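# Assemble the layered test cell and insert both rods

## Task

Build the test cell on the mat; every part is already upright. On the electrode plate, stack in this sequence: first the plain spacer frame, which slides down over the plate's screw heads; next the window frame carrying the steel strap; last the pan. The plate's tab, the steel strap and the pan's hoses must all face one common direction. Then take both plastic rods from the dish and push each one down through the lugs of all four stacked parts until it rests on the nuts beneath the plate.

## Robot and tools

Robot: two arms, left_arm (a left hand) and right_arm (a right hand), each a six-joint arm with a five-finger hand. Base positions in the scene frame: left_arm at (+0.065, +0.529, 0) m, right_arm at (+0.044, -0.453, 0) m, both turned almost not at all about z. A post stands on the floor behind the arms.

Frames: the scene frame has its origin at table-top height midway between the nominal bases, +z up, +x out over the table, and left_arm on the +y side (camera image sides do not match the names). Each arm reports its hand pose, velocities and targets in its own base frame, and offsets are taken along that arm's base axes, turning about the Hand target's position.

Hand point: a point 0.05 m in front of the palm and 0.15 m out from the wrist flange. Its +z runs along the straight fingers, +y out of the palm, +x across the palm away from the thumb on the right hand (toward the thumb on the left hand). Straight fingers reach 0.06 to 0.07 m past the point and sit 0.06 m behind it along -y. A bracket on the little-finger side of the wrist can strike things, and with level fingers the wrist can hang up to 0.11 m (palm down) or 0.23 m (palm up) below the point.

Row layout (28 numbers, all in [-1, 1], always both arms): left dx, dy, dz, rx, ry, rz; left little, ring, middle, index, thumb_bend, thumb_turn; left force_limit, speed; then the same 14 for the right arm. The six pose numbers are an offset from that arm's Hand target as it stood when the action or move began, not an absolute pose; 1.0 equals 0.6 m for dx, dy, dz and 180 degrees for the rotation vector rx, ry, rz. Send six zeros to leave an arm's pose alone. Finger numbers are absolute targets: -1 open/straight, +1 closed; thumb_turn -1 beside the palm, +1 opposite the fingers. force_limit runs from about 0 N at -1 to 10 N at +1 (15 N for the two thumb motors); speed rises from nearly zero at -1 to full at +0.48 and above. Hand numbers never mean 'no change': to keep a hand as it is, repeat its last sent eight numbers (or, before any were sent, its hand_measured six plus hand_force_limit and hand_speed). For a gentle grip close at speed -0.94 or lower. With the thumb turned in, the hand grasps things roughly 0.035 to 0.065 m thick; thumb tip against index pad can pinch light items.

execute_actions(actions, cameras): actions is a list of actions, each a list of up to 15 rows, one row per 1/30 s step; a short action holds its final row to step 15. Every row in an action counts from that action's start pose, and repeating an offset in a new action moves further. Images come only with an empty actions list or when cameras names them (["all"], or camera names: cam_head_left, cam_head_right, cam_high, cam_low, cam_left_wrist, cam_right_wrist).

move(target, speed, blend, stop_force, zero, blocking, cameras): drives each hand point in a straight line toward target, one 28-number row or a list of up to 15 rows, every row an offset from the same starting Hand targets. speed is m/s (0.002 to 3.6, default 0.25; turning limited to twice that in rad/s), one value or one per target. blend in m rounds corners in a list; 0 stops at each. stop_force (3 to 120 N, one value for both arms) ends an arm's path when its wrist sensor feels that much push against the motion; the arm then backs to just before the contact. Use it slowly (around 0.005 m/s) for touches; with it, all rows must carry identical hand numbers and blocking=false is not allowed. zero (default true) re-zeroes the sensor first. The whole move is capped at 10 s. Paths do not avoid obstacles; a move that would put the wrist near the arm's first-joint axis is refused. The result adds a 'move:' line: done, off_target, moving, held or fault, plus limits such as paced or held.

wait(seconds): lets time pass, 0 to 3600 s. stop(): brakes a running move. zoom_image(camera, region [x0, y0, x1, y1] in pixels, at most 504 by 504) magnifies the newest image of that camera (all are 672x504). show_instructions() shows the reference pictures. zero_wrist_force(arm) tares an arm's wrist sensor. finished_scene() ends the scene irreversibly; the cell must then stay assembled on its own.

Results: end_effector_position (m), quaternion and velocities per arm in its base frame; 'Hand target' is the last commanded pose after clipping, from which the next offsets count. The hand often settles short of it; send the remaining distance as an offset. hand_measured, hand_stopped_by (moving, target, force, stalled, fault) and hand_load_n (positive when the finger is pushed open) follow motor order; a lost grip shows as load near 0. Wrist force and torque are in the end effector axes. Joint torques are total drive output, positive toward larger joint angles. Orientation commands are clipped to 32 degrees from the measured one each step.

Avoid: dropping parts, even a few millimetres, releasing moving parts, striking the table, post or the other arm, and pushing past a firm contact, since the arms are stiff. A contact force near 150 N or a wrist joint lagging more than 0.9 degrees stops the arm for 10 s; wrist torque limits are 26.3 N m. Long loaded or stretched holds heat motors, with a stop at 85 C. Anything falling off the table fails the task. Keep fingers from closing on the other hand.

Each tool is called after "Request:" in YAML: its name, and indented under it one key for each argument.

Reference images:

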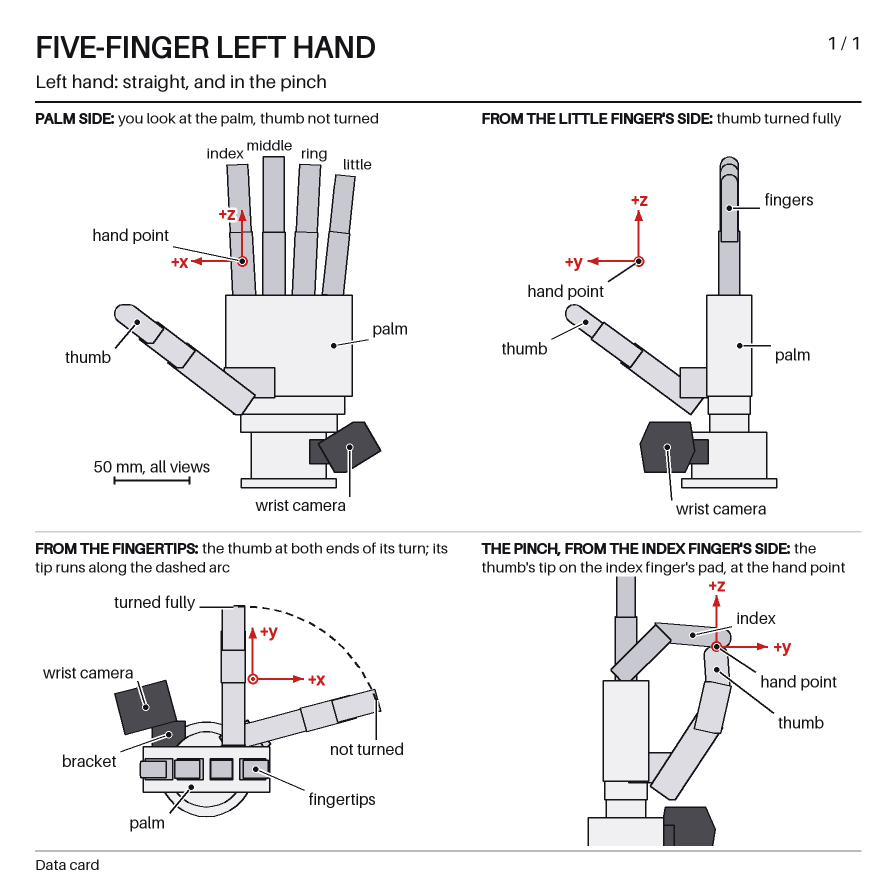

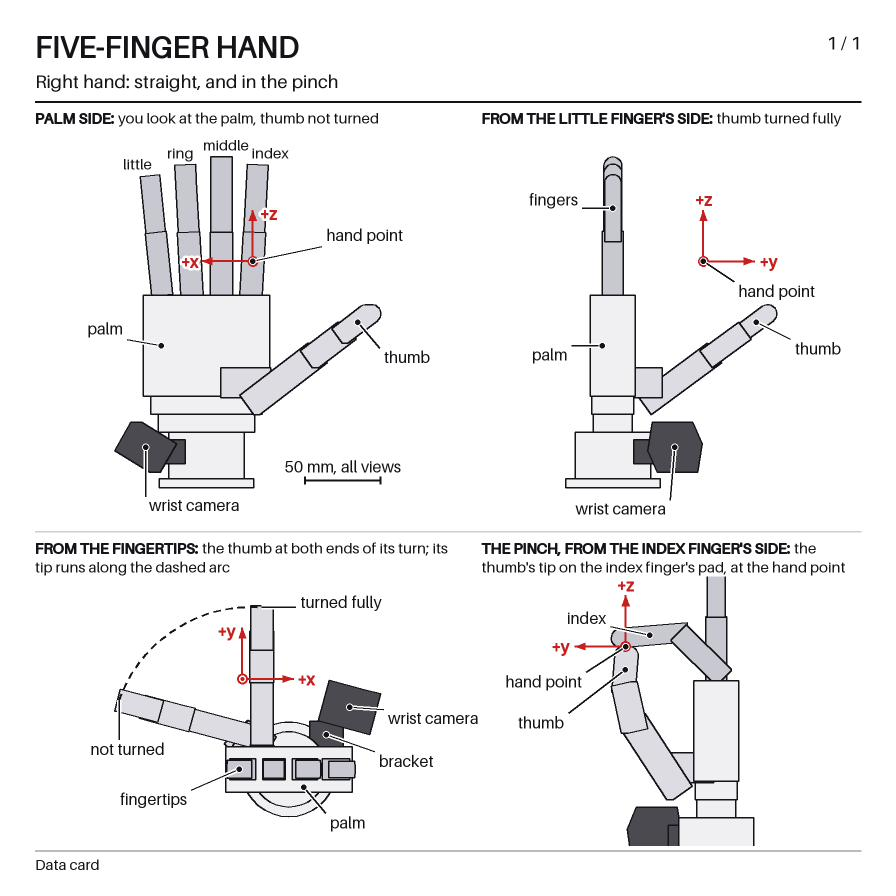

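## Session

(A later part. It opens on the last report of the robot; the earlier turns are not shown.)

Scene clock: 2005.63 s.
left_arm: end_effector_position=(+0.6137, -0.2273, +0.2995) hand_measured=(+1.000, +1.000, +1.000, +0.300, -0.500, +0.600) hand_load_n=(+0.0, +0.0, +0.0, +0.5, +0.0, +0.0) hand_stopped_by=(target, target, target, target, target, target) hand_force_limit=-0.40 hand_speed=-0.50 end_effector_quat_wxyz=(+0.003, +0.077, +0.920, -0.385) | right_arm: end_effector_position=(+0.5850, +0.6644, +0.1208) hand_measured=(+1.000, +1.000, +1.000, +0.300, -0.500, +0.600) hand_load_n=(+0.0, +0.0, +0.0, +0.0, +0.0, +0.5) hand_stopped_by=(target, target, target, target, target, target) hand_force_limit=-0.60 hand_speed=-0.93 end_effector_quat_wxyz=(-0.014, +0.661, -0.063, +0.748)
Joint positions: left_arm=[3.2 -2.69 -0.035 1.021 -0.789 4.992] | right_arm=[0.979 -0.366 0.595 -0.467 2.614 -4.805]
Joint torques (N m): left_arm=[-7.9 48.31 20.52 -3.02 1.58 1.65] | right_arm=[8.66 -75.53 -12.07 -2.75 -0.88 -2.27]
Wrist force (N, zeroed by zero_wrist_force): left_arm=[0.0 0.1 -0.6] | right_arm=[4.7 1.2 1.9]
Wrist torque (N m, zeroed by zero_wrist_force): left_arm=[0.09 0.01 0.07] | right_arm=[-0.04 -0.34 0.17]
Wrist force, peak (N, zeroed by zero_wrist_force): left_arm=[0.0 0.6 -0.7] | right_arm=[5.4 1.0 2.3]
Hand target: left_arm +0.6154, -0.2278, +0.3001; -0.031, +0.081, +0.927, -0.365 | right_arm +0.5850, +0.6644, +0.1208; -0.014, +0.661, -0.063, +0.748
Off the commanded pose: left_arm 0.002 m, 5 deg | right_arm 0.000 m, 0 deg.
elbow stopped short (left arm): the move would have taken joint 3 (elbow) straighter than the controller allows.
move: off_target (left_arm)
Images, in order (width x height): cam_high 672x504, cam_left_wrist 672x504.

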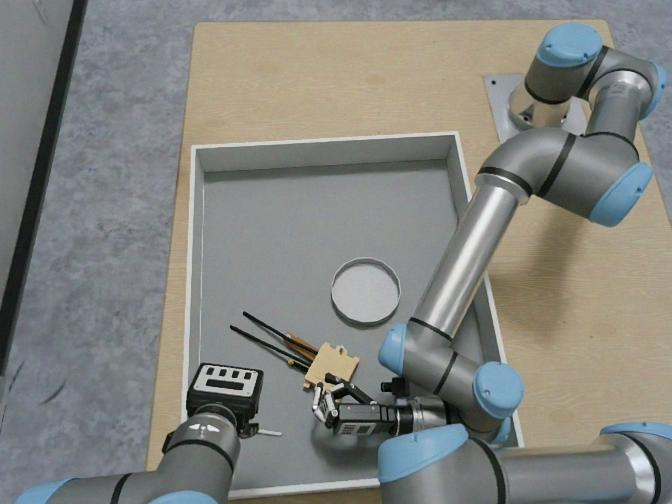

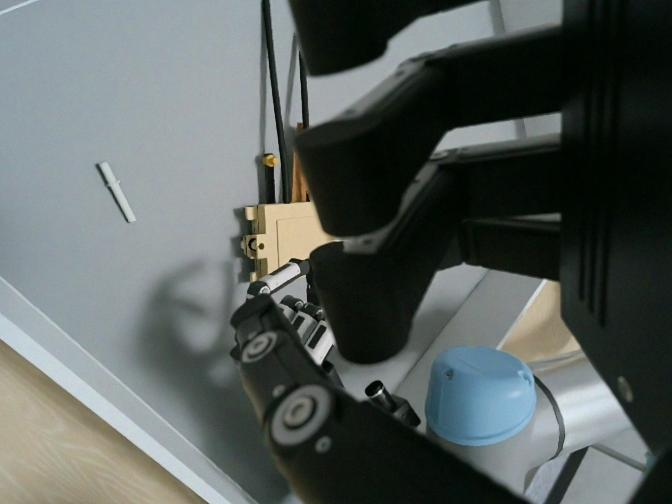

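Request:
move:
  target: [0.0322,-0.0233,-0.3333,0,0,0,1,1,1,0.3,-0.5,0.6,-0.6,-0.93,0,0,0,0,0,0,1,1,1,0.3,-0.5,0.6,-0.6,-0.93]
  speed: 0.1
  cameras: ["cam_left_wrist","cam_high"]

Scene clock: 2011.70 s.
left_arm: end_effector_position=(+0.6347, -0.2418, +0.1002) hand_measured=(+1.000, +1.000, +1.000, +0.300, -0.500, +0.600) hand_load_n=(+0.0, +0.0, +0.0, +0.0, +0.0, +0.0) hand_stopped_by=(target, target, target, target, target, target) hand_force_limit=-0.60 hand_speed=-0.93 end_effector_quat_wxyz=(-0.031, +0.081, +0.927, -0.365) | right_arm: end_effector_position=(+0.5850, +0.6644, +0.1208) hand_measured=(+1.000, +1.000, +1.000, +0.300, -0.500, +0.600) hand_load_n=(+0.0, +0.0, +0.0, +0.0, +0.0, +0.5) hand_stopped_by=(target, target, target, target, target, target) hand_force_limit=-0.60 hand_speed=-0.93 end_effector_quat_wxyz=(-0.014, +0.661, -0.063, +0.748)
Joint positions: left_arm=[3.157 -2.74 -0.455 1.452 -0.837 4.969] | right_arm=[0.979 -0.366 0.595 -0.467 2.614 -4.805]
Joint torques (N m): left_arm=[3.74 69.87 23.96 -3.48 2.28 -0.38] | right_arm=[8.5 -75.93 -12.2 -2.78 -1.28 -2.14]
Wrist force (N, zeroed by zero_wrist_force): left_arm=[0.1 -0.1 -0.8] | right_arm=[4.6 1.0 2.2]
Wrist torque (N m, zeroed by zero_wrist_force): left_arm=[0.07 0.03 0.10] | right_arm=[-0.08 -0.33 0.16]
Wrist force, peak (N, zeroed by zero_wrist_force): left_arm=[0.2 -0.7 -1.1] | right_arm=[5.2 1.2 2.5]
Hand target: left_arm +0.6347, -0.2418, +0.1002; -0.031, +0.081, +0.927, -0.365 | right_arm +0.5850, +0.6644, +0.1208; -0.014, +0.661, -0.063, +0.748
Off the commanded pose: left_arm 0.000 m, 0 deg | right_arm 0.000 m, 0 deg.
move: done
Images, in order (width x height): cam_high 672x504, cam_left_wrist 672x504.

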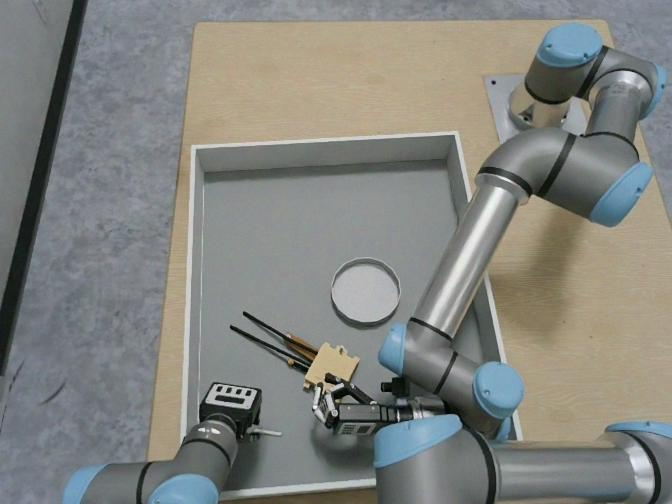

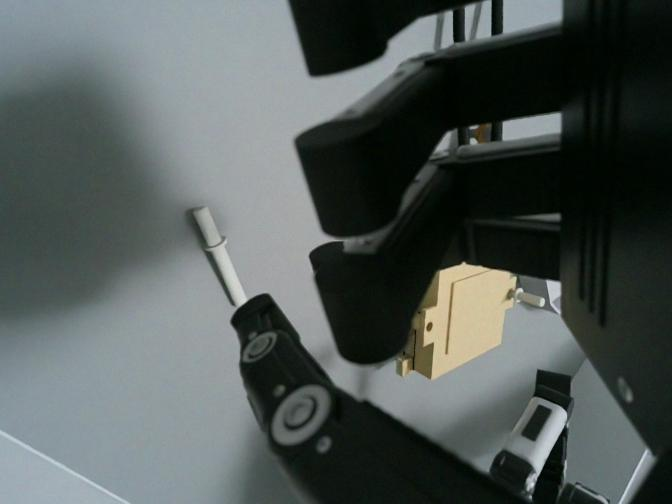

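Request:
move:
  target: [-0.0013,-0.0045,-0.0833,0,0,0,1,1,1,0.3,-0.5,0.6,-0.6,-0.93,0,0,0,0,0,0,1,1,1,0.3,-0.5,0.6,-0.6,-0.93]
  speed: 0.06
  cameras: ["cam_left_wrist"]

Request:
zoom_image:
  camera: "cam_left_wrist"
  region: [210, 180, 380, 320]

Scene clock: 2016.27 s.
left_arm: end_effector_position=(+0.6338, -0.2445, +0.0500) hand_measured=(+1.000, +1.000, +1.000, +0.300, -0.500, +0.600) hand_load_n=(+0.0, +0.0, +0.0, +0.0, +0.0, +0.0) hand_stopped_by=(target, target, target, target, target, target) hand_force_limit=-0.60 hand_speed=-0.93 end_effector_quat_wxyz=(-0.032, +0.081, +0.927, -0.365) | right_arm: end_effector_position=(+0.5850, +0.6644, +0.1208) hand_measured=(+1.000, +1.000, +1.000, +0.300, -0.500, +0.600) hand_load_n=(+0.0, +0.0, +0.0, +0.0, +0.0, +0.5) hand_stopped_by=(target, target, target, target, target, target) hand_force_limit=-0.60 hand_speed=-0.93 end_effector_quat_wxyz=(-0.014, +0.661, -0.063, +0.748)
Joint positions: left_arm=[3.154 -2.765 -0.533 1.558 -0.836 4.963] | right_arm=[0.979 -0.366 0.595 -0.467 2.614 -4.805]
Joint torques (N m): left_arm=[-3.25 71.08 30.08 -3.45 2.39 -1.37] | right_arm=[8.53 -75.72 -11.86 -2.66 -0.91 -2.14]
Wrist force (N, zeroed by zero_wrist_force): left_arm=[0.1 0.2 -0.3] | right_arm=[4.9 1.1 2.3]
Wrist torque (N m, zeroed by zero_wrist_force): left_arm=[0.08 0.04 0.09] | right_arm=[-0.07 -0.39 0.18]
Wrist force, peak (N, zeroed by zero_wrist_force): left_arm=[-0.2 -0.2 -1.2] | right_arm=[5.4 0.9 2.3]
Hand target: left_arm +0.6339, -0.2445, +0.0502; -0.031, +0.081, +0.927, -0.365 | right_arm +0.5850, +0.6644, +0.1208; -0.014, +0.661, -0.063, +0.748
Off the commanded pose: left_arm 0.000 m, 0 deg | right_arm 0.000 m, 0 deg.
move: done

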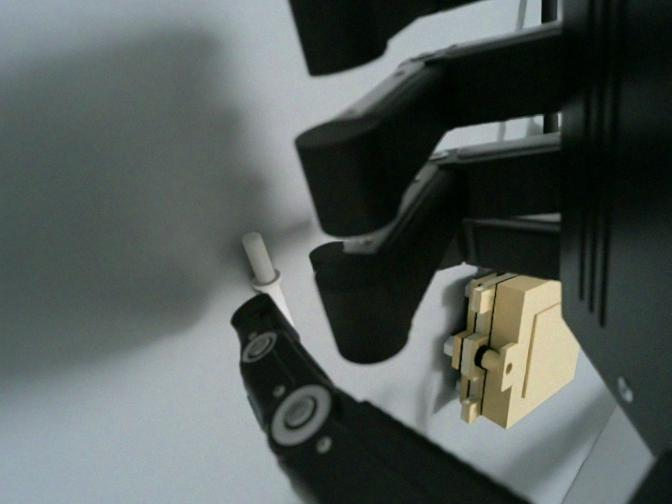

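Scaled by 2.965.

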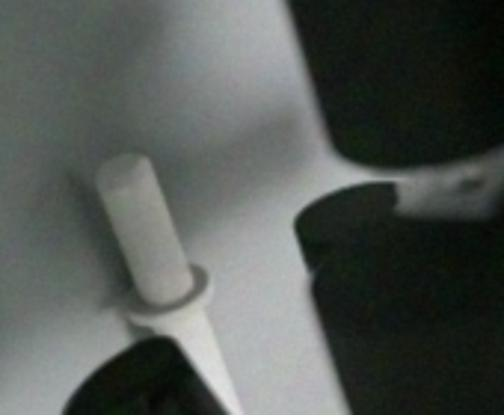

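Request:
move:
  target: [0.0005,-0.0022,-0.0333,0,0,0,1,1,1,0.3,-0.5,0.6,-0.6,-0.93,0,0,0,0,0,0,1,1,1,0.3,-0.5,0.6,-0.6,-0.93]
  speed: 0.04
  cameras: ["cam_left_wrist"]

Request:
zoom_image:
  camera: "cam_left_wrist"
  region: [210, 180, 380, 320]

Scene clock: 2018.17 s.
left_arm: end_effector_position=(+0.6341, -0.2458, +0.0299) hand_measured=(+1.000, +1.000, +1.000, +0.300, -0.500, +0.600) hand_load_n=(+0.0, +0.0, +0.0, +0.0, +0.0, +0.0) hand_stopped_by=(target, target, target, target, target, target) hand_force_limit=-0.60 hand_speed=-0.93 end_effector_quat_wxyz=(-0.031, +0.081, +0.927, -0.365) end_effector_velocity=(-0.001, +0.000, +0.003) end_effector_angular_velocity=(+0.000, +0.002, +0.000) | right_arm: end_effector_position=(+0.5850, +0.6644, +0.1208) hand_measured=(+1.000, +1.000, +1.000, +0.300, -0.500, +0.600) hand_load_n=(+0.0, +0.0, +0.0, +0.0, +0.0, +0.0) hand_stopped_by=(target, target, target, target, target, target) hand_force_limit=-0.60 hand_speed=-0.93 end_effector_quat_wxyz=(-0.014, +0.661, -0.063, +0.748)
Joint positions: left_arm=[3.152 -2.784 -0.548 1.593 -0.836 4.961] | right_arm=[0.979 -0.366 0.595 -0.467 2.614 -4.805]
Joint velocities: left_arm=[0 0.003 0 -0.005 0 0] | right_arm=[within noise]
Joint torques (N m): left_arm=[-4.83 70.37 24.83 -3.52 2.51 -1.45] | right_arm=[8.64 -76.22 -12.35 -2.62 -1.11 -2.17]
Wrist force (N, zeroed by zero_wrist_force): left_arm=[0.1 0.4 -0.2] | right_arm=[4.7 1.1 2.2]
Wrist torque (N m, zeroed by zero_wrist_force): left_arm=[0.11 0.04 0.08] | right_arm=[-0.07 -0.35 0.17]
Wrist force, peak (N, zeroed by zero_wrist_force): left_arm=[0.1 -0.4 -0.9] | right_arm=[5.1 1.1 2.3]
Hand target: left_arm +0.6342, -0.2458, +0.0302; -0.031, +0.081, +0.927, -0.365 | right_arm +0.5850, +0.6644, +0.1208; -0.014, +0.661, -0.063, +0.748
Off the commanded pose: left_arm 0.000 m, 0 deg | right_arm 0.000 m, 0 deg.
move: done

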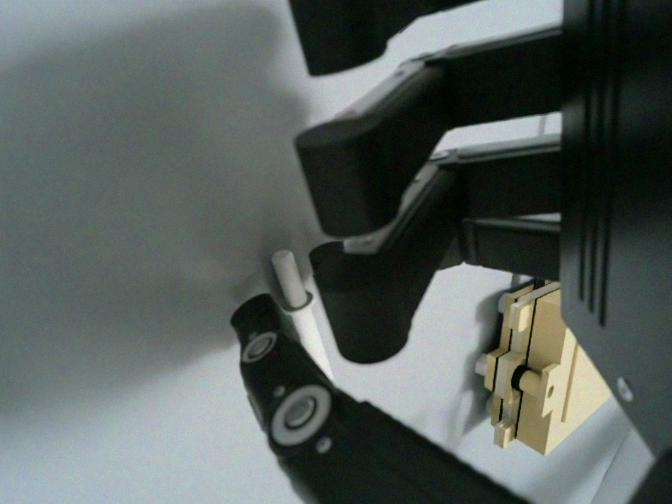

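Scaled by 2.965.

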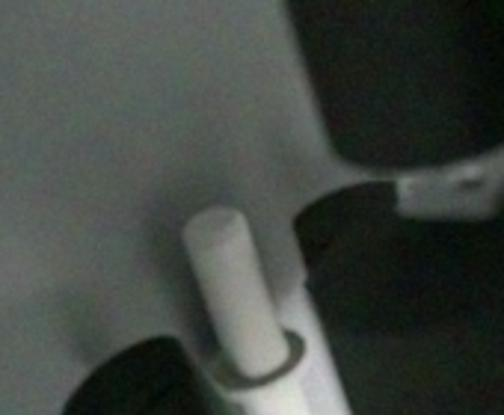

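Request:
move:
  target: [0,0,-0.0142,0,0,0,1,1,1,0.3,-0.5,0.6,-0.6,-0.93,0,0,0,0,0,0,1,1,1,0.3,-0.5,0.6,-0.6,-0.93]
  speed: 0.004
  stop_force: 3
  cameras: ["cam_left_wrist"]

Request:
zoom_image:
  camera: "cam_left_wrist"
  region: [210, 180, 380, 320]

Scene clock: 2022.07 s.
left_arm: end_effector_position=(+0.6342, -0.2458, +0.0229) hand_measured=(+1.000, +1.000, +1.000, +0.300, -0.500, +0.600) hand_load_n=(+0.0, +0.0, +0.0, +0.0, +0.0, +0.0) hand_stopped_by=(target, target, target, target, target, target) hand_force_limit=-0.60 hand_speed=-0.93 end_effector_quat_wxyz=(-0.031, +0.081, +0.927, -0.365) | right_arm: end_effector_position=(+0.5850, +0.6644, +0.1208) hand_measured=(+1.000, +1.000, +1.000, +0.300, -0.500, +0.600) hand_load_n=(+0.0, +0.0, +0.0, +0.0, +0.0, +0.0) hand_stopped_by=(target, target, target, target, target, target) hand_force_limit=-0.60 hand_speed=-0.93 end_effector_quat_wxyz=(-0.014, +0.661, -0.063, +0.748)
Joint positions: left_arm=[3.152 -2.79 -0.554 1.605 -0.836 4.961] | right_arm=[0.979 -0.366 0.595 -0.467 2.614 -4.805]
Joint torques (N m): left_arm=[1.38 69.41 29.06 -2.97 0.46 1.96] | right_arm=[7.89 -75.55 -11.87 -2.5 -1.11 -2.15]
Wrist force (N, zeroed by zero_wrist_force): left_arm=[0.2 -1.9 -4.1] | right_arm=[4.9 1.0 2.2]
Wrist torque (N m, zeroed by zero_wrist_force): left_arm=[0.01 -0.02 0.11] | right_arm=[-0.07 -0.38 0.18]
Wrist force, peak (N, zeroed by zero_wrist_force): left_arm=[0.3 -2.3 -4.3] | right_arm=[5.1 1.2 2.2]
Hand target: left_arm +0.6342, -0.2458, +0.0229; -0.031, +0.081, +0.927, -0.365 (not the last commanded pose) | right_arm +0.5850, +0.6644, +0.1208; -0.014, +0.661, -0.063, +0.748
Off the commanded pose: left_arm 0.001 m, 0 deg | right_arm 0.000 m, 0 deg.
move: contact (left_arm)

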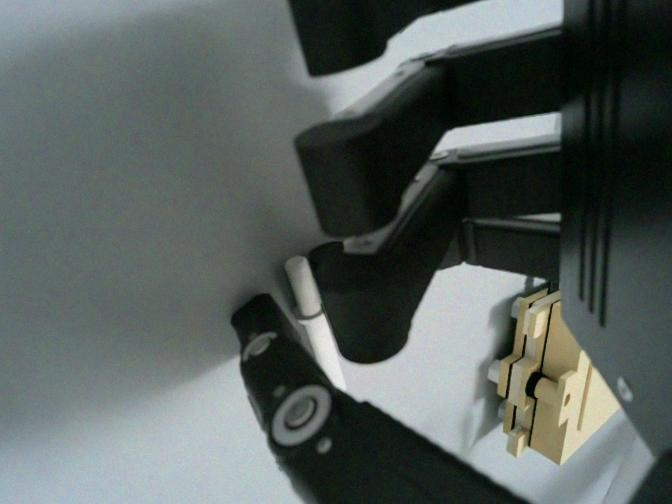

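Scaled by 2.965.

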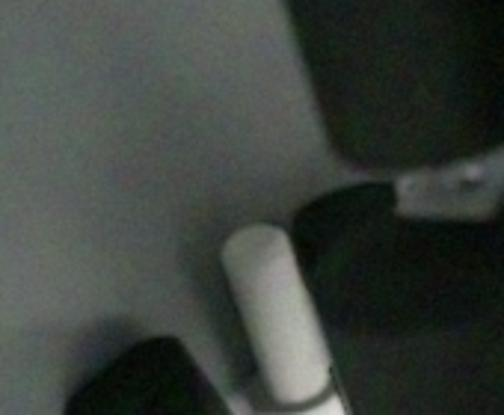

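Request:
move:
  target: [0,0,0.0012,0,0,0,1,1,1,0.3,-0.5,0.6,-0.6,-0.93,0,0,0,0,0,0,1,1,1,0.3,-0.5,0.6,-0.6,-0.93]
  speed: 0.005

Request:
move:
  target: [0,0,0,0,0,0,1,1,1,0.3,-0.28,0.6,-0.6,-0.93,0,0,0,0,0,0,1,1,1,0.3,-0.5,0.6,-0.6,-0.93]
  speed: 0.01
  cameras: ["cam_left_wrist"]

Request:
zoom_image:
  camera: "cam_left_wrist"
  region: [210, 180, 380, 320]

Scene clock: 2023.93 s.
left_arm: end_effector_position=(+0.6342, -0.2458, +0.0237) hand_measured=(+1.000, +1.000, +1.000, +0.300, -0.500, +0.600) hand_load_n=(+0.0, +0.0, +0.0, +0.0, +0.0, +0.0) hand_stopped_by=(target, target, target, target, target, target) hand_force_limit=-0.60 hand_speed=-0.93 end_effector_quat_wxyz=(-0.031, +0.081, +0.927, -0.365) | right_arm: end_effector_position=(+0.5850, +0.6644, +0.1208) hand_measured=(+1.000, +1.000, +1.000, +0.300, -0.500, +0.600) hand_load_n=(+0.0, +0.0, +0.0, +0.0, +0.0, +0.0) hand_stopped_by=(target, target, target, target, target, target) hand_force_limit=-0.60 hand_speed=-0.93 end_effector_quat_wxyz=(-0.014, +0.661, -0.063, +0.748)
Joint positions: left_arm=[3.152 -2.789 -0.553 1.604 -0.836 4.961] | right_arm=[0.979 -0.366 0.595 -0.467 2.614 -4.805]
Joint torques (N m): left_arm=[1.58 66.84 26.64 -2.08 0.59 1.81] | right_arm=[8.14 -75.18 -12.09 -2.51 -1.12 -2.13]
Wrist force (N, zeroed by zero_wrist_force): left_arm=[-0.2 -0.1 -0.8] | right_arm=[4.8 0.8 2.2]
Wrist torque (N m, zeroed by zero_wrist_force): left_arm=[0.08 0.08 0.08] | right_arm=[-0.12 -0.36 0.16]
Wrist force, peak (N, zeroed by zero_wrist_force): left_arm=[0.1 -2.2 -4.0] | right_arm=[5.2 0.9 2.5]
Hand target: left_arm +0.6342, -0.2458, +0.0236; -0.031, +0.081, +0.927, -0.365 | right_arm +0.5850, +0.6644, +0.1208; -0.014, +0.661, -0.063, +0.748
Off the commanded pose: left_arm 0.000 m, 0 deg | right_arm 0.000 m, 0 deg.
move: done

Scene clock: 2025.27 s.
left_arm: end_effector_position=(+0.6342, -0.2458, +0.0237) hand_measured=(+1.000, +1.000, +1.000, +0.300, -0.390, +0.600) hand_load_n=(+0.0, +0.0, +0.0, +2.5, +3.0, +0.5) hand_stopped_by=(target, target, target, target, force, target) hand_force_limit=-0.60 hand_speed=-0.93 end_effector_quat_wxyz=(-0.031, +0.081, +0.927, -0.365) | right_arm: end_effector_position=(+0.5850, +0.6644, +0.1208) hand_measured=(+1.000, +1.000, +1.000, +0.300, -0.500, +0.600) hand_load_n=(+0.0, +0.0, +0.0, +0.0, +0.0, +0.0) hand_stopped_by=(target, target, target, target, target, target) hand_force_limit=-0.60 hand_speed=-0.93 end_effector_quat_wxyz=(-0.014, +0.661, -0.063, +0.748)
Joint positions: left_arm=[3.152 -2.789 -0.553 1.604 -0.836 4.961] | right_arm=[0.979 -0.366 0.595 -0.467 2.614 -4.805]
Joint torques (N m): left_arm=[1.06 55.07 15.7 -1.45 0.53 1.68] | right_arm=[8.75 -75.54 -11.8 -2.52 -1.08 -2.03]
Wrist force (N, zeroed by zero_wrist_force): left_arm=[0.0 0.2 -0.5] | right_arm=[4.8 1.1 2.1]
Wrist torque (N m, zeroed by zero_wrist_force): left_arm=[0.10 0.04 0.09] | right_arm=[-0.08 -0.36 0.17]
Wrist force, peak (N, zeroed by zero_wrist_force): left_arm=[0.0 -0.2 -1.1] | right_arm=[5.4 1.2 2.3]
Hand target: left_arm +0.6342, -0.2458, +0.0236; -0.031, +0.081, +0.927, -0.365 | right_arm +0.5850, +0.6644, +0.1208; -0.014, +0.661, -0.063, +0.748
Off the commanded pose: left_arm 0.000 m, 0 deg | right_arm 0.000 m, 0 deg.
move: done

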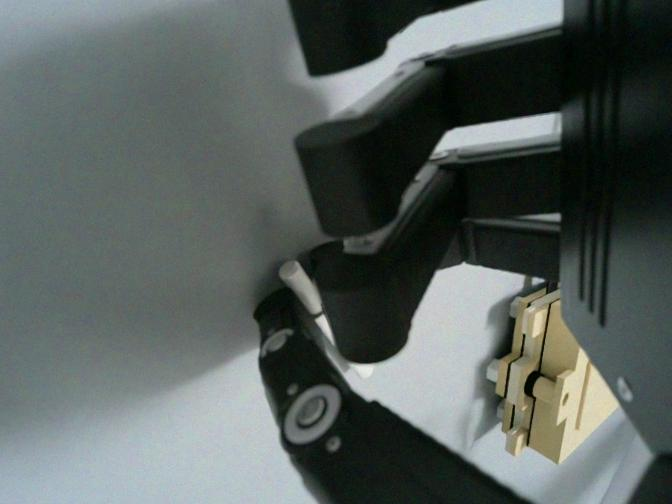

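Scaled by 2.965.

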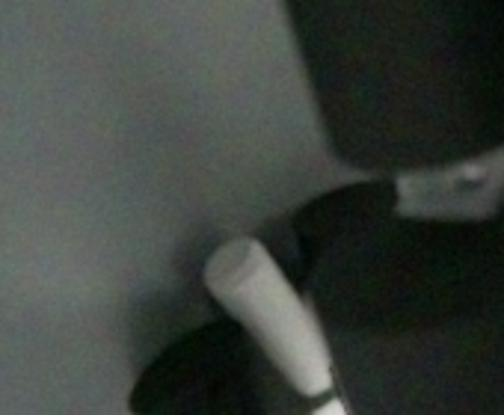

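Request:
move:
  target:
    - [0,0,0,0,0,0,1,1,1,0.3,-0.28,0.6,-0.6,-0.93,0,0,0.38,0,0,0,1,1,1,0.3,-0.5,0.6,-0.6,-0.93]
    - [0,0,0,0,0,0,1,1,1,0.3,-0.28,0.6,-0.6,-0.93,-0.192,-0.732,0.433,0.2214,0.4628,0.1860,1,1,1,0.3,-0.5,0.6,-0.6,-0.93]
  speed: 0.18
  blend: [0.03,0]
  cameras: ["cam_high","cam_head_left"]

Scene clock: 2026.87 s.
left_arm: end_effector_position=(+0.6342, -0.2458, +0.0236) hand_measured=(+1.000, +1.000, +1.000, +0.300, -0.390, +0.600) hand_load_n=(+0.0, +0.0, +0.0, +2.5, +3.0, +0.5) hand_stopped_by=(target, target, target, target, force, target) hand_force_limit=-0.60 hand_speed=-0.93 end_effector_quat_wxyz=(-0.031, +0.081, +0.927, -0.365) | right_arm: end_effector_position=(+0.5849, +0.6642, +0.1994) hand_measured=(+1.000, +1.000, +1.000, +0.300, -0.500, +0.600) hand_load_n=(+0.0, +0.0, +0.0, +0.0, +0.0, +0.0) hand_stopped_by=(target, target, target, target, target, target) hand_force_limit=-0.60 hand_speed=-0.93 end_effector_quat_wxyz=(-0.014, +0.660, -0.063, +0.748) end_effector_velocity=(+0.000, +0.000, +0.002) end_effector_angular_velocity=(-0.001, +0.001, +0.000)
Joint positions: left_arm=[3.152 -2.789 -0.553 1.604 -0.836 4.961] | right_arm=[0.979 -0.424 0.51 -0.326 2.613 -4.807]
Joint velocities: left_arm=[within noise] | right_arm=[0 -0.001 -0.003 0.006 0 0]
Joint torques (N m): left_arm=[1.73 54.05 11.38 -1.43 0.55 1.76] | right_arm=[2.96 -75.72 -32.98 0.29 0.71 1.78]
Wrist force (N, zeroed by zero_wrist_force): left_arm=[0.1 0.1 -0.3] | right_arm=[4.5 1.3 2.2]
Wrist torque (N m, zeroed by zero_wrist_force): left_arm=[0.08 0.05 0.09] | right_arm=[-0.02 -0.32 0.23]
Wrist force, peak (N, zeroed by zero_wrist_force): left_arm=[-0.1 0.1 -0.6] | right_arm=[7.4 1.1 2.1]
Hand target: left_arm +0.6342, -0.2458, +0.0236; -0.031, +0.081, +0.927, -0.365 | right_arm +0.5849, +0.6642, +0.1997; -0.014, +0.660, -0.063, +0.748 (not the last commanded pose)
Off the commanded pose: left_arm 0.000 m, 0 deg | right_arm 0.489 m, 98 deg.
move: held (right_arm; a check stopped the path); path passed 0 of 2 targets; limits=held
pose unreachable (right arm): on one or more control steps of this call, first in action 0 (counted from 0), this arm could not follow its commanded pose, so it was not sent that pose on those steps. It may still have moved: this result reports where it is.
cause: moving toward the commanded pose would bring a part of the arm too close to another arm (a part of this arm just beyond joint 6 (wrist 3) and a part of the left arm just beyond its joint 2 (shoulder lift), at the place that arm is still heading or pushing toward).
Images, in order (width x height): cam_head_left 672x504, cam_high 672x504.

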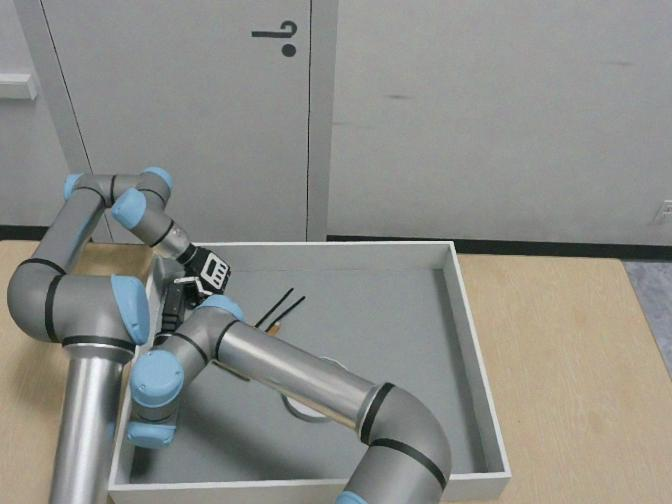

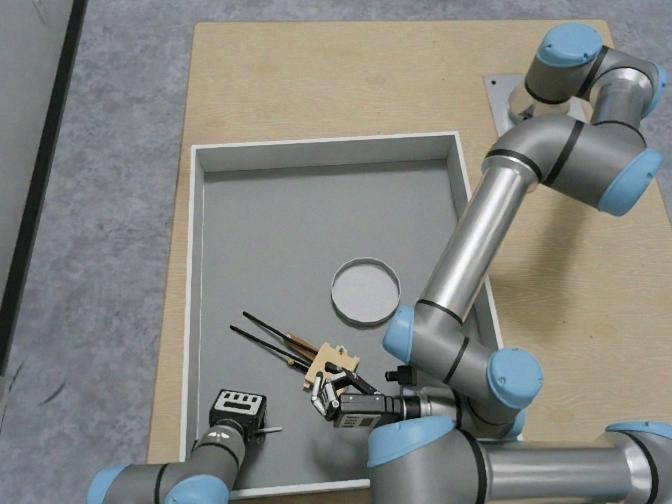

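Request:
move:
  target:
    - [0,0,0,0,0,0,1,1,1,0.3,-0.28,0.6,-0.6,-0.93,0,-0.25,0.0,0,0,0,1,1,1,0.3,-0.5,0.6,-0.6,-0.93]
    - [0,0,0,0,0,0,1,1,1,0.3,-0.28,0.6,-0.6,-0.93,-0.1917,-0.7317,0.3,0.2214,0.4628,0.1860,1,1,1,0.3,-0.5,0.6,-0.6,-0.93]
  speed: 0.15
  blend: [0.03,0]
  cameras: ["cam_high","cam_head_left"]

Scene clock: 2035.07 s.
left_arm: end_effector_position=(+0.6342, -0.2458, +0.0236) hand_measured=(+1.000, +1.000, +1.000, +0.300, -0.390, +0.600) hand_load_n=(+0.0, +0.0, +0.0, +2.5, +3.0, +0.5) hand_stopped_by=(target, target, target, target, force, target) hand_force_limit=-0.60 hand_speed=-0.93 end_effector_quat_wxyz=(-0.031, +0.081, +0.927, -0.365) | right_arm: end_effector_position=(+0.4699, +0.2252, +0.3796) hand_measured=(+1.000, +1.000, +1.000, +0.300, -0.500, +0.600) hand_load_n=(+0.0, +0.0, +0.0, +0.0, +0.0, +0.0) hand_stopped_by=(target, target, target, target, target, target) hand_force_limit=-0.60 hand_speed=-0.93 end_effector_quat_wxyz=(-0.364, +0.924, -0.110, +0.043)
Joint positions: left_arm=[3.152 -2.789 -0.553 1.604 -0.836 4.961] | right_arm=[-0.082 -1.152 0.98 1.6 0.831 -4.503]
Joint torques (N m): left_arm=[1.99 54.07 11.42 -1.46 0.64 1.82] | right_arm=[-1.9 -48.3 -7.88 3.79 -1.71 -1.8]
Wrist force (N, zeroed by zero_wrist_force): left_arm=[0.0 0.2 -0.5] | right_arm=[-0.7 -0.3 -0.6]
Wrist torque (N m, zeroed by zero_wrist_force): left_arm=[0.10 0.05 0.09] | right_arm=[-0.01 -0.02 -0.12]
Wrist force, peak (N, zeroed by zero_wrist_force): left_arm=[-0.2 0.2 -0.6] | right_arm=[5.3 1.6 2.1]
Hand target: left_arm +0.6342, -0.2458, +0.0236; -0.031, +0.081, +0.927, -0.365 | right_arm +0.4699, +0.2252, +0.3797; -0.364, +0.924, -0.110, +0.043
Off the commanded pose: left_arm 0.000 m, 0 deg | right_arm 0.000 m, 0 deg.
move: done
Images, in order (width x height): cam_head_left 672x504, cam_high 672x504.

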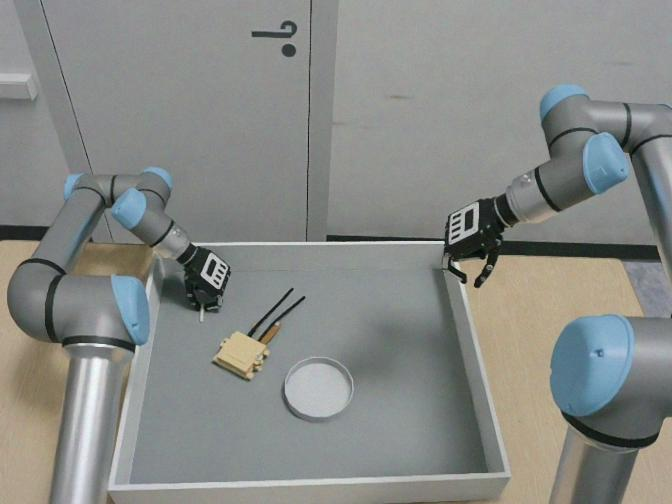

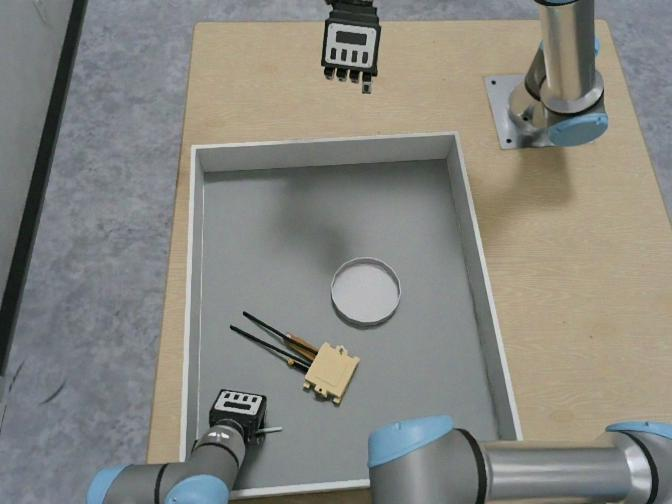

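Request:
move:
  target:
    - [0,0,0.3,0,0,0,1,1,1,0.3,-0.28,0.6,-0.6,-0.93,0,0,0,0,0,0,1,1,1,0.3,-0.5,0.6,-0.6,-0.93]
    - [-0.4987,-0.3053,0.3,0,0,0,1,1,1,0.3,-0.28,0.6,-0.6,-0.93,0,0,0,0,0,0,1,1,1,0.3,-0.5,0.6,-0.6,-0.93]
    - [-0.4987,-0.3053,0.03,0,0,0,1,1,1,0.3,-0.28,0.6,-0.6,-0.93,0,0,0,0,0,0,1,1,1,0.3,-0.5,0.6,-0.6,-0.93]
  speed: 0.12
  blend: [0.03,0.03,0]
  cameras: ["cam_high","cam_head_left","cam_left_wrist"]

Scene clock: 2042.43 s.
left_arm: end_effector_position=(+0.3349, -0.4289, +0.0417) hand_measured=(+1.000, +1.000, +1.000, +0.300, -0.390, +0.600) hand_load_n=(+0.0, +0.0, +0.5, +2.5, +3.0, +0.5) hand_stopped_by=(target, target, target, target, force, target) hand_force_limit=-0.60 hand_speed=-0.93 end_effector_quat_wxyz=(-0.031, +0.081, +0.927, -0.365) | right_arm: end_effector_position=(+0.4699, +0.2252, +0.3797) hand_measured=(+1.000, +1.000, +1.000, +0.300, -0.500, +0.600) hand_load_n=(+0.0, +0.0, +0.0, +0.0, +0.0, +0.0) hand_stopped_by=(target, target, target, target, target, target) hand_force_limit=-0.60 hand_speed=-0.93 end_effector_quat_wxyz=(-0.364, +0.924, -0.110, +0.043)
Joint positions: left_arm=[2.739 -2.2 -1.537 2.375 -0.845 4.404] | right_arm=[-0.083 -1.152 0.98 1.601 0.831 -4.504]
Joint torques (N m): left_arm=[-2.09 43.05 27.15 -1.2 2.27 -2.02] | right_arm=[-4.15 -48.13 -9.32 0.76 -1.39 1.76]
Wrist force (N, zeroed by zero_wrist_force): left_arm=[0.0 0.2 -0.2] | right_arm=[-0.5 -0.3 -0.5]
Wrist torque (N m, zeroed by zero_wrist_force): left_arm=[0.07 0.04 0.06] | right_arm=[-0.03 -0.05 -0.08]
Wrist force, peak (N, zeroed by zero_wrist_force): left_arm=[0.0 1.5 0.6] | right_arm=[-0.8 -0.2 -0.9]
Hand target: left_arm +0.3350, -0.4290, +0.0416; -0.031, +0.081, +0.927, -0.365 | right_arm +0.4699, +0.2252, +0.3797; -0.364, +0.924, -0.110, +0.043
Off the commanded pose: left_arm 0.000 m, 0 deg | right_arm 0.000 m, 0 deg.
move: done
Images, in order (width x height): cam_head_left 672x504, cam_high 672x504, cam_left_wrist 672x504.

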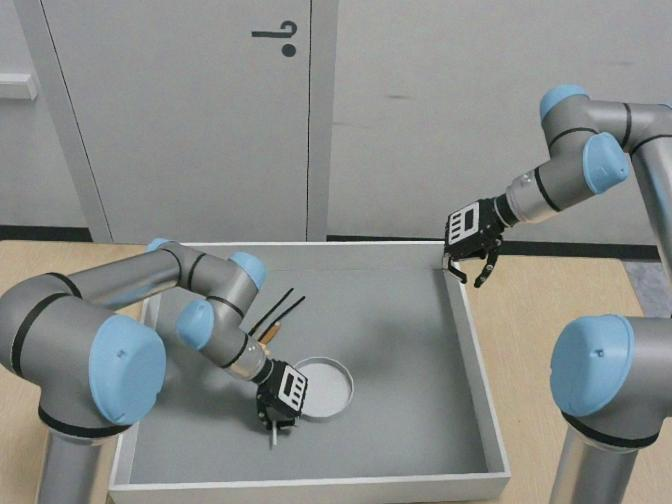

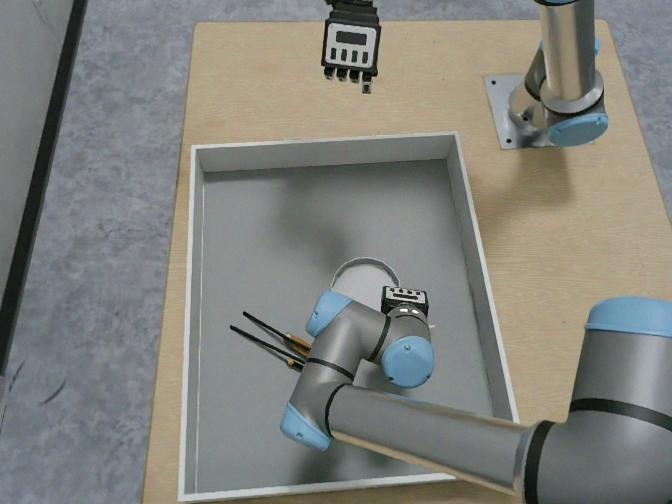

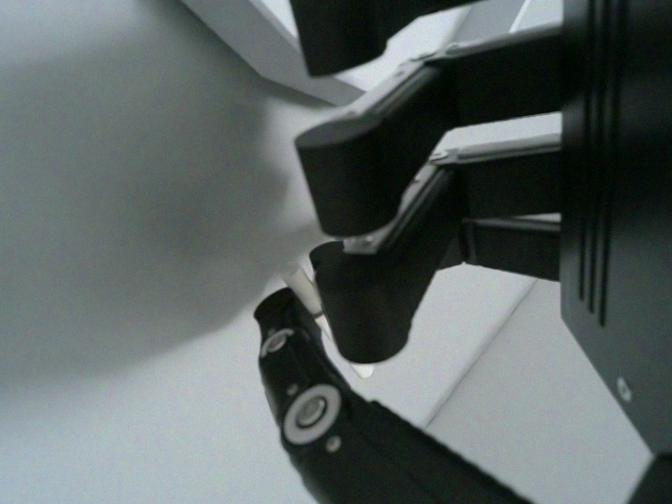

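Request:
move:
  target:
    - [-0.0583,0.0817,0.0,0,0,0,1,1,1,0.3,-0.28,0.6,-0.6,-0.93,0,0,0,0,0,0,1,1,1,0.3,-0.5,0.6,-0.6,-0.93]
    - [-0.0583,0.0817,-0.0193,0,0,0,1,1,1,0.3,-0.28,0.6,-0.6,-0.93,0,0,0,0,0,0,1,1,1,0.3,-0.5,0.6,-0.6,-0.93]
  speed: 0.05
  blend: [0.005,0]

Request:
move:
  target: [0,0,-0.012,0,0,0,1,1,1,0.3,-0.28,0.6,-0.6,-0.93,0,0,0,0,0,0,1,1,1,0.3,-0.5,0.6,-0.6,-0.93]
  speed: 0.004
  stop_force: 3
  cameras: ["cam_left_wrist"]

Request:
zoom_image:
  camera: "cam_left_wrist"
  region: [230, 210, 400, 390]

Scene clock: 2045.60 s.
left_arm: end_effector_position=(+0.2999, -0.3799, +0.0300) hand_measured=(+1.000, +1.000, +1.000, +0.300, -0.390, +0.600) hand_load_n=(+0.0, +0.0, +0.0, +2.5, +3.0, +0.5) hand_stopped_by=(target, target, target, target, force, target) hand_force_limit=-0.60 hand_speed=-0.93 end_effector_quat_wxyz=(-0.031, +0.081, +0.927, -0.365) | right_arm: end_effector_position=(+0.4699, +0.2252, +0.3797) hand_measured=(+1.000, +1.000, +1.000, +0.300, -0.500, +0.600) hand_load_n=(+0.0, +0.0, +0.0, +0.0, +0.0, +0.0) hand_stopped_by=(target, target, target, target, target, target) hand_force_limit=-0.60 hand_speed=-0.93 end_effector_quat_wxyz=(-0.364, +0.924, -0.110, +0.043)
Joint positions: left_arm=[2.814 -2.115 -1.743 2.431 -0.832 4.503] | right_arm=[-0.083 -1.152 0.98 1.601 0.831 -4.504]
Joint torques (N m): left_arm=[-8.73 47.6 22.43 -3.16 1.36 -1.99] | right_arm=[-2.23 -47.25 -10.53 0.83 -0.91 1.89]
Wrist force (N, zeroed by zero_wrist_force): left_arm=[0.2 0.3 -0.5] | right_arm=[-0.6 -0.3 -0.6]
Wrist torque (N m, zeroed by zero_wrist_force): left_arm=[0.10 0.01 0.06] | right_arm=[-0.02 -0.03 -0.10]
Wrist force, peak (N, zeroed by zero_wrist_force): left_arm=[0.6 0.5 -0.7] | right_arm=[-0.8 -0.2 -0.9]
Hand target: left_arm +0.3000, -0.3800, +0.0301; -0.031, +0.081, +0.927, -0.365 | right_arm +0.4699, +0.2252, +0.3797; -0.364, +0.924, -0.110, +0.043
Off the commanded pose: left_arm 0.000 m, 0 deg | right_arm 0.000 m, 0 deg.
move: done

Scene clock: 2048.00 s.
left_arm: end_effector_position=(+0.3000, -0.3799, +0.0228) hand_measured=(+1.000, +1.000, +1.000, +0.300, -0.390, +0.600) hand_load_n=(+0.5, +0.0, +0.0, +2.5, +3.0, +0.5) hand_stopped_by=(target, target, target, target, force, target) hand_force_limit=-0.60 hand_speed=-0.93 end_effector_quat_wxyz=(-0.031, +0.081, +0.927, -0.365) | right_arm: end_effector_position=(+0.4699, +0.2252, +0.3797) hand_measured=(+1.000, +1.000, +1.000, +0.300, -0.500, +0.600) hand_load_n=(+0.0, +0.0, +0.5, +0.0, +0.0, +0.0) hand_stopped_by=(target, target, target, target, target, target) hand_force_limit=-0.60 hand_speed=-0.93 end_effector_quat_wxyz=(-0.364, +0.924, -0.110, +0.043)
Joint positions: left_arm=[2.814 -2.127 -1.747 2.447 -0.832 4.503] | right_arm=[-0.083 -1.152 0.98 1.601 0.831 -4.504]
Joint torques (N m): left_arm=[-8.94 40.17 6.8 -2.32 -0.04 -2.11] | right_arm=[-1.68 -46.79 -10.22 0.67 -0.61 1.72]
Wrist force (N, zeroed by zero_wrist_force): left_arm=[0.2 0.4 -0.3] | right_arm=[-0.4 0.3 -0.6]
Wrist torque (N m, zeroed by zero_wrist_force): left_arm=[0.10 0.02 0.05] | right_arm=[0.07 -0.05 -0.07]
Wrist force, peak (N, zeroed by zero_wrist_force): left_arm=[0.4 0.6 -0.5] | right_arm=[-0.6 -0.4 -1.1]
Hand target: left_arm +0.3000, -0.3800, +0.0229; -0.031, +0.081, +0.927, -0.365 | right_arm +0.4699, +0.2252, +0.3797; -0.364, +0.924, -0.110, +0.043
Off the commanded pose: left_arm 0.000 m, 0 deg | right_arm 0.000 m, 0 deg.
move: done

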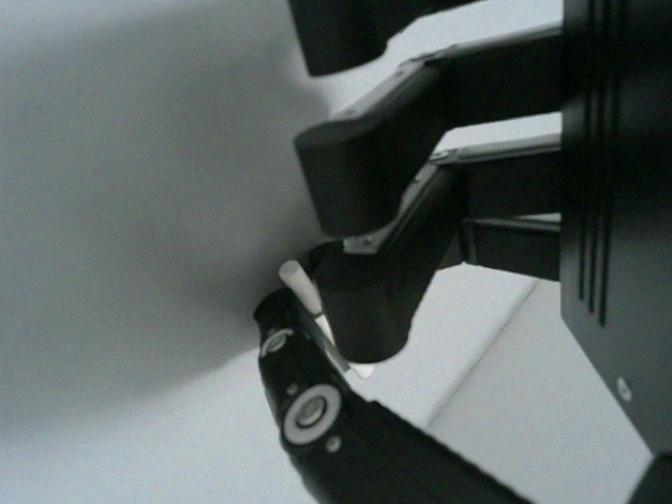

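Scaled by 2.800.

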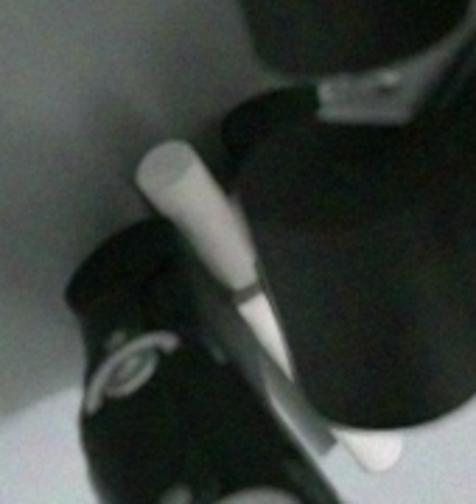

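Request:
move:
  target: [0,0,-0.012,0,0,0,1,1,1,0.3,-0.28,0.6,-0.6,-0.93,0,0,0,0,0,0,1,1,1,0.3,-0.5,0.6,-0.6,-0.93]
  speed: 0.004
  stop_force: 3

Scene clock: 2049.87 s.
left_arm: end_effector_position=(+0.3000, -0.3800, +0.0215) hand_measured=(+1.000, +1.000, +1.000, +0.300, -0.390, +0.600) hand_load_n=(+0.0, +0.0, +0.0, +1.5, +3.0, +0.5) hand_stopped_by=(target, target, target, target, force, target) hand_force_limit=-0.60 hand_speed=-0.93 end_effector_quat_wxyz=(-0.031, +0.081, +0.927, -0.365) | right_arm: end_effector_position=(+0.4699, +0.2252, +0.3797) hand_measured=(+1.000, +1.000, +1.000, +0.300, -0.500, +0.600) hand_load_n=(+0.0, +0.5, +0.0, +0.0, +0.0, +0.0) hand_stopped_by=(target, target, target, target, target, target) hand_force_limit=-0.60 hand_speed=-0.93 end_effector_quat_wxyz=(-0.364, +0.924, -0.110, +0.043)
Joint positions: left_arm=[2.814 -2.129 -1.748 2.45 -0.832 4.503] | right_arm=[-0.083 -1.152 0.98 1.601 0.831 -4.504]
Joint torques (N m): left_arm=[-6.65 46.49 22.56 -3.16 0.13 -1.93] | right_arm=[-0.83 -46.5 -10.46 0.68 -0.51 1.68]
Wrist force (N, zeroed by zero_wrist_force): left_arm=[0.1 -2.6 -3.1] | right_arm=[-0.8 -0.3 -0.7]
Wrist torque (N m, zeroed by zero_wrist_force): left_arm=[-0.04 -0.01 0.09] | right_arm=[0.00 0.00 -0.10]
Wrist force, peak (N, zeroed by zero_wrist_force): left_arm=[-0.2 -3.4 -3.8] | right_arm=[-0.6 -0.4 -1.0]
Hand target: left_arm +0.3000, -0.3800, +0.0215; -0.031, +0.081, +0.927, -0.365 (not the last commanded pose) | right_arm +0.4699, +0.2252, +0.3797; -0.364, +0.924, -0.110, +0.043
Off the commanded pose: left_arm 0.006 m, 0 deg | right_arm 0.000 m, 0 deg.
move: contact (left_arm)

Request:
move:
  target: [0,0,0,0,0,0,1,1,1,0.3,-0.5,0.6,-0.6,-0.9,0,0,0,0,0,0,1,1,1,0.3,-0.5,0.6,-0.6,-0.93]
  speed: 0.01

Request:
move:
  target: [0,0,0.05,0,0,0,1,1,1,0.3,-0.6,0.6,-0.6,-0.9,0,0,0,0,0,0,1,1,1,0.3,-0.5,0.6,-0.6,-0.93]
  speed: 0.01
  cameras: ["cam_left_wrist","cam_high"]

Scene clock: 2051.47 s.
left_arm: end_effector_position=(+0.3000, -0.3800, +0.0215) hand_measured=(+1.000, +1.000, +1.000, +0.300, -0.500, +0.600) hand_load_n=(+0.0, +0.0, +0.0, -0.5, -0.5, +0.5) hand_stopped_by=(target, target, target, target, target, target) hand_force_limit=-0.60 hand_speed=-0.90 end_effector_quat_wxyz=(-0.031, +0.081, +0.927, -0.365) | right_arm: end_effector_position=(+0.4699, +0.2252, +0.3797) hand_measured=(+1.000, +1.000, +1.000, +0.300, -0.500, +0.600) hand_load_n=(+0.0, +0.0, +0.0, +0.0, +0.0, -0.5) hand_stopped_by=(target, target, target, target, target, target) hand_force_limit=-0.60 hand_speed=-0.93 end_effector_quat_wxyz=(-0.364, +0.924, -0.110, +0.043)
Joint positions: left_arm=[2.814 -2.129 -1.748 2.45 -0.832 4.503] | right_arm=[-0.083 -1.152 0.98 1.601 0.831 -4.504]
Joint torques (N m): left_arm=[-7.64 45.96 24.15 -3.12 0.09 -1.86] | right_arm=[-0.7 -46.38 -10.63 0.75 -0.3 1.74]
Wrist force (N, zeroed by zero_wrist_force): left_arm=[0.1 -3.6 -2.9] | right_arm=[-0.5 -0.5 -0.6]
Wrist torque (N m, zeroed by zero_wrist_force): left_arm=[-0.11 -0.01 0.11] | right_arm=[-0.04 -0.06 -0.09]
Wrist force, peak (N, zeroed by zero_wrist_force): left_arm=[0.1 -3.6 -2.9] | right_arm=[-0.8 -0.3 -0.6]
Hand target: left_arm +0.3000, -0.3800, +0.0215; -0.031, +0.081, +0.927, -0.365 | right_arm +0.4699, +0.2252, +0.3797; -0.364, +0.924, -0.110, +0.043
Off the commanded pose: left_arm 0.000 m, 0 deg | right_arm 0.000 m, 0 deg.
move: done

Scene clock: 2054.70 s.
left_arm: end_effector_position=(+0.3000, -0.3800, +0.0516) hand_measured=(+1.000, +1.000, +1.000, +0.300, -0.600, +0.600) hand_load_n=(+0.0, +0.0, +0.0, +0.5, +0.0, +0.0) hand_stopped_by=(target, target, target, target, target, target) hand_force_limit=-0.60 hand_speed=-0.90 end_effector_quat_wxyz=(-0.031, +0.081, +0.927, -0.365) | right_arm: end_effector_position=(+0.4699, +0.2252, +0.3797) hand_measured=(+1.000, +1.000, +1.000, +0.300, -0.500, +0.600) hand_load_n=(+0.0, +0.0, +0.0, +0.0, +0.0, +0.0) hand_stopped_by=(target, target, target, target, target, target) hand_force_limit=-0.60 hand_speed=-0.93 end_effector_quat_wxyz=(-0.364, +0.924, -0.110, +0.043)
Joint positions: left_arm=[2.814 -2.082 -1.728 2.383 -0.832 4.503] | right_arm=[-0.083 -1.152 0.98 1.601 0.831 -4.504]
Joint torques (N m): left_arm=[-7.54 34.56 22.13 -1.52 0.3 -1.84] | right_arm=[0.62 -46.12 -11.88 0.82 -0.25 1.92]
Wrist force (N, zeroed by zero_wrist_force): left_arm=[0.2 0.5 -0.6] | right_arm=[-0.3 0.2 -0.7]
Wrist torque (N m, zeroed by zero_wrist_force): left_arm=[0.15 0.00 0.06] | right_arm=[0.05 -0.07 -0.07]
Wrist force, peak (N, zeroed by zero_wrist_force): left_arm=[-0.2 -3.3 -1.2] | right_arm=[-0.5 -0.1 -1.0]
Hand target: left_arm +0.3000, -0.3800, +0.0515; -0.031, +0.081, +0.927, -0.365 | right_arm +0.4699, +0.2252, +0.3797; -0.364, +0.924, -0.110, +0.043
Off the commanded pose: left_arm 0.000 m, 0 deg | right_arm 0.000 m, 0 deg.
move: done
Images, in order (width x height): cam_high 672x504, cam_left_wrist 672x504.

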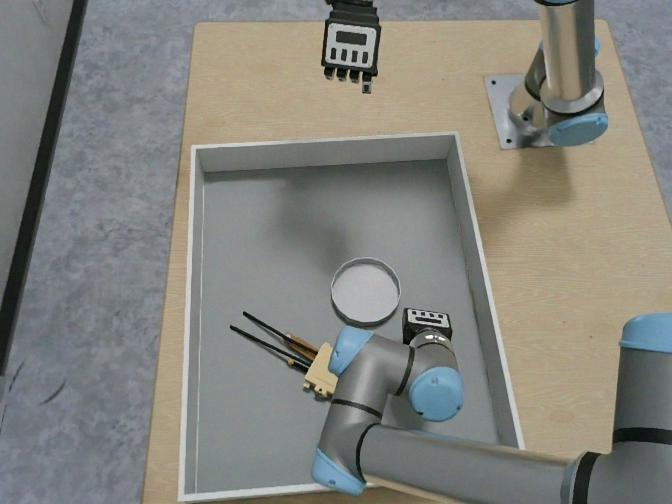

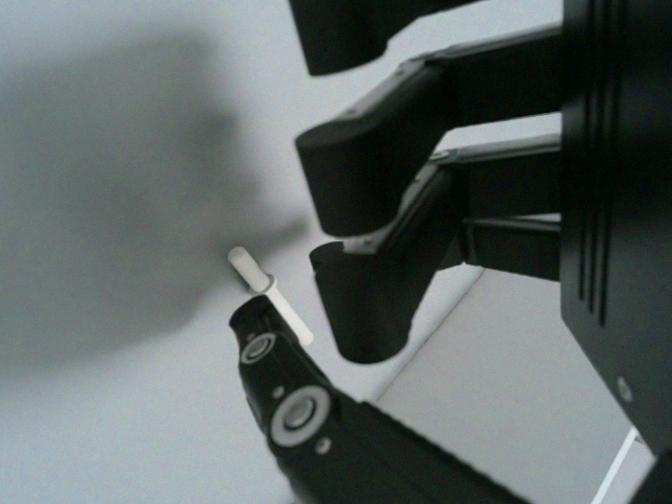

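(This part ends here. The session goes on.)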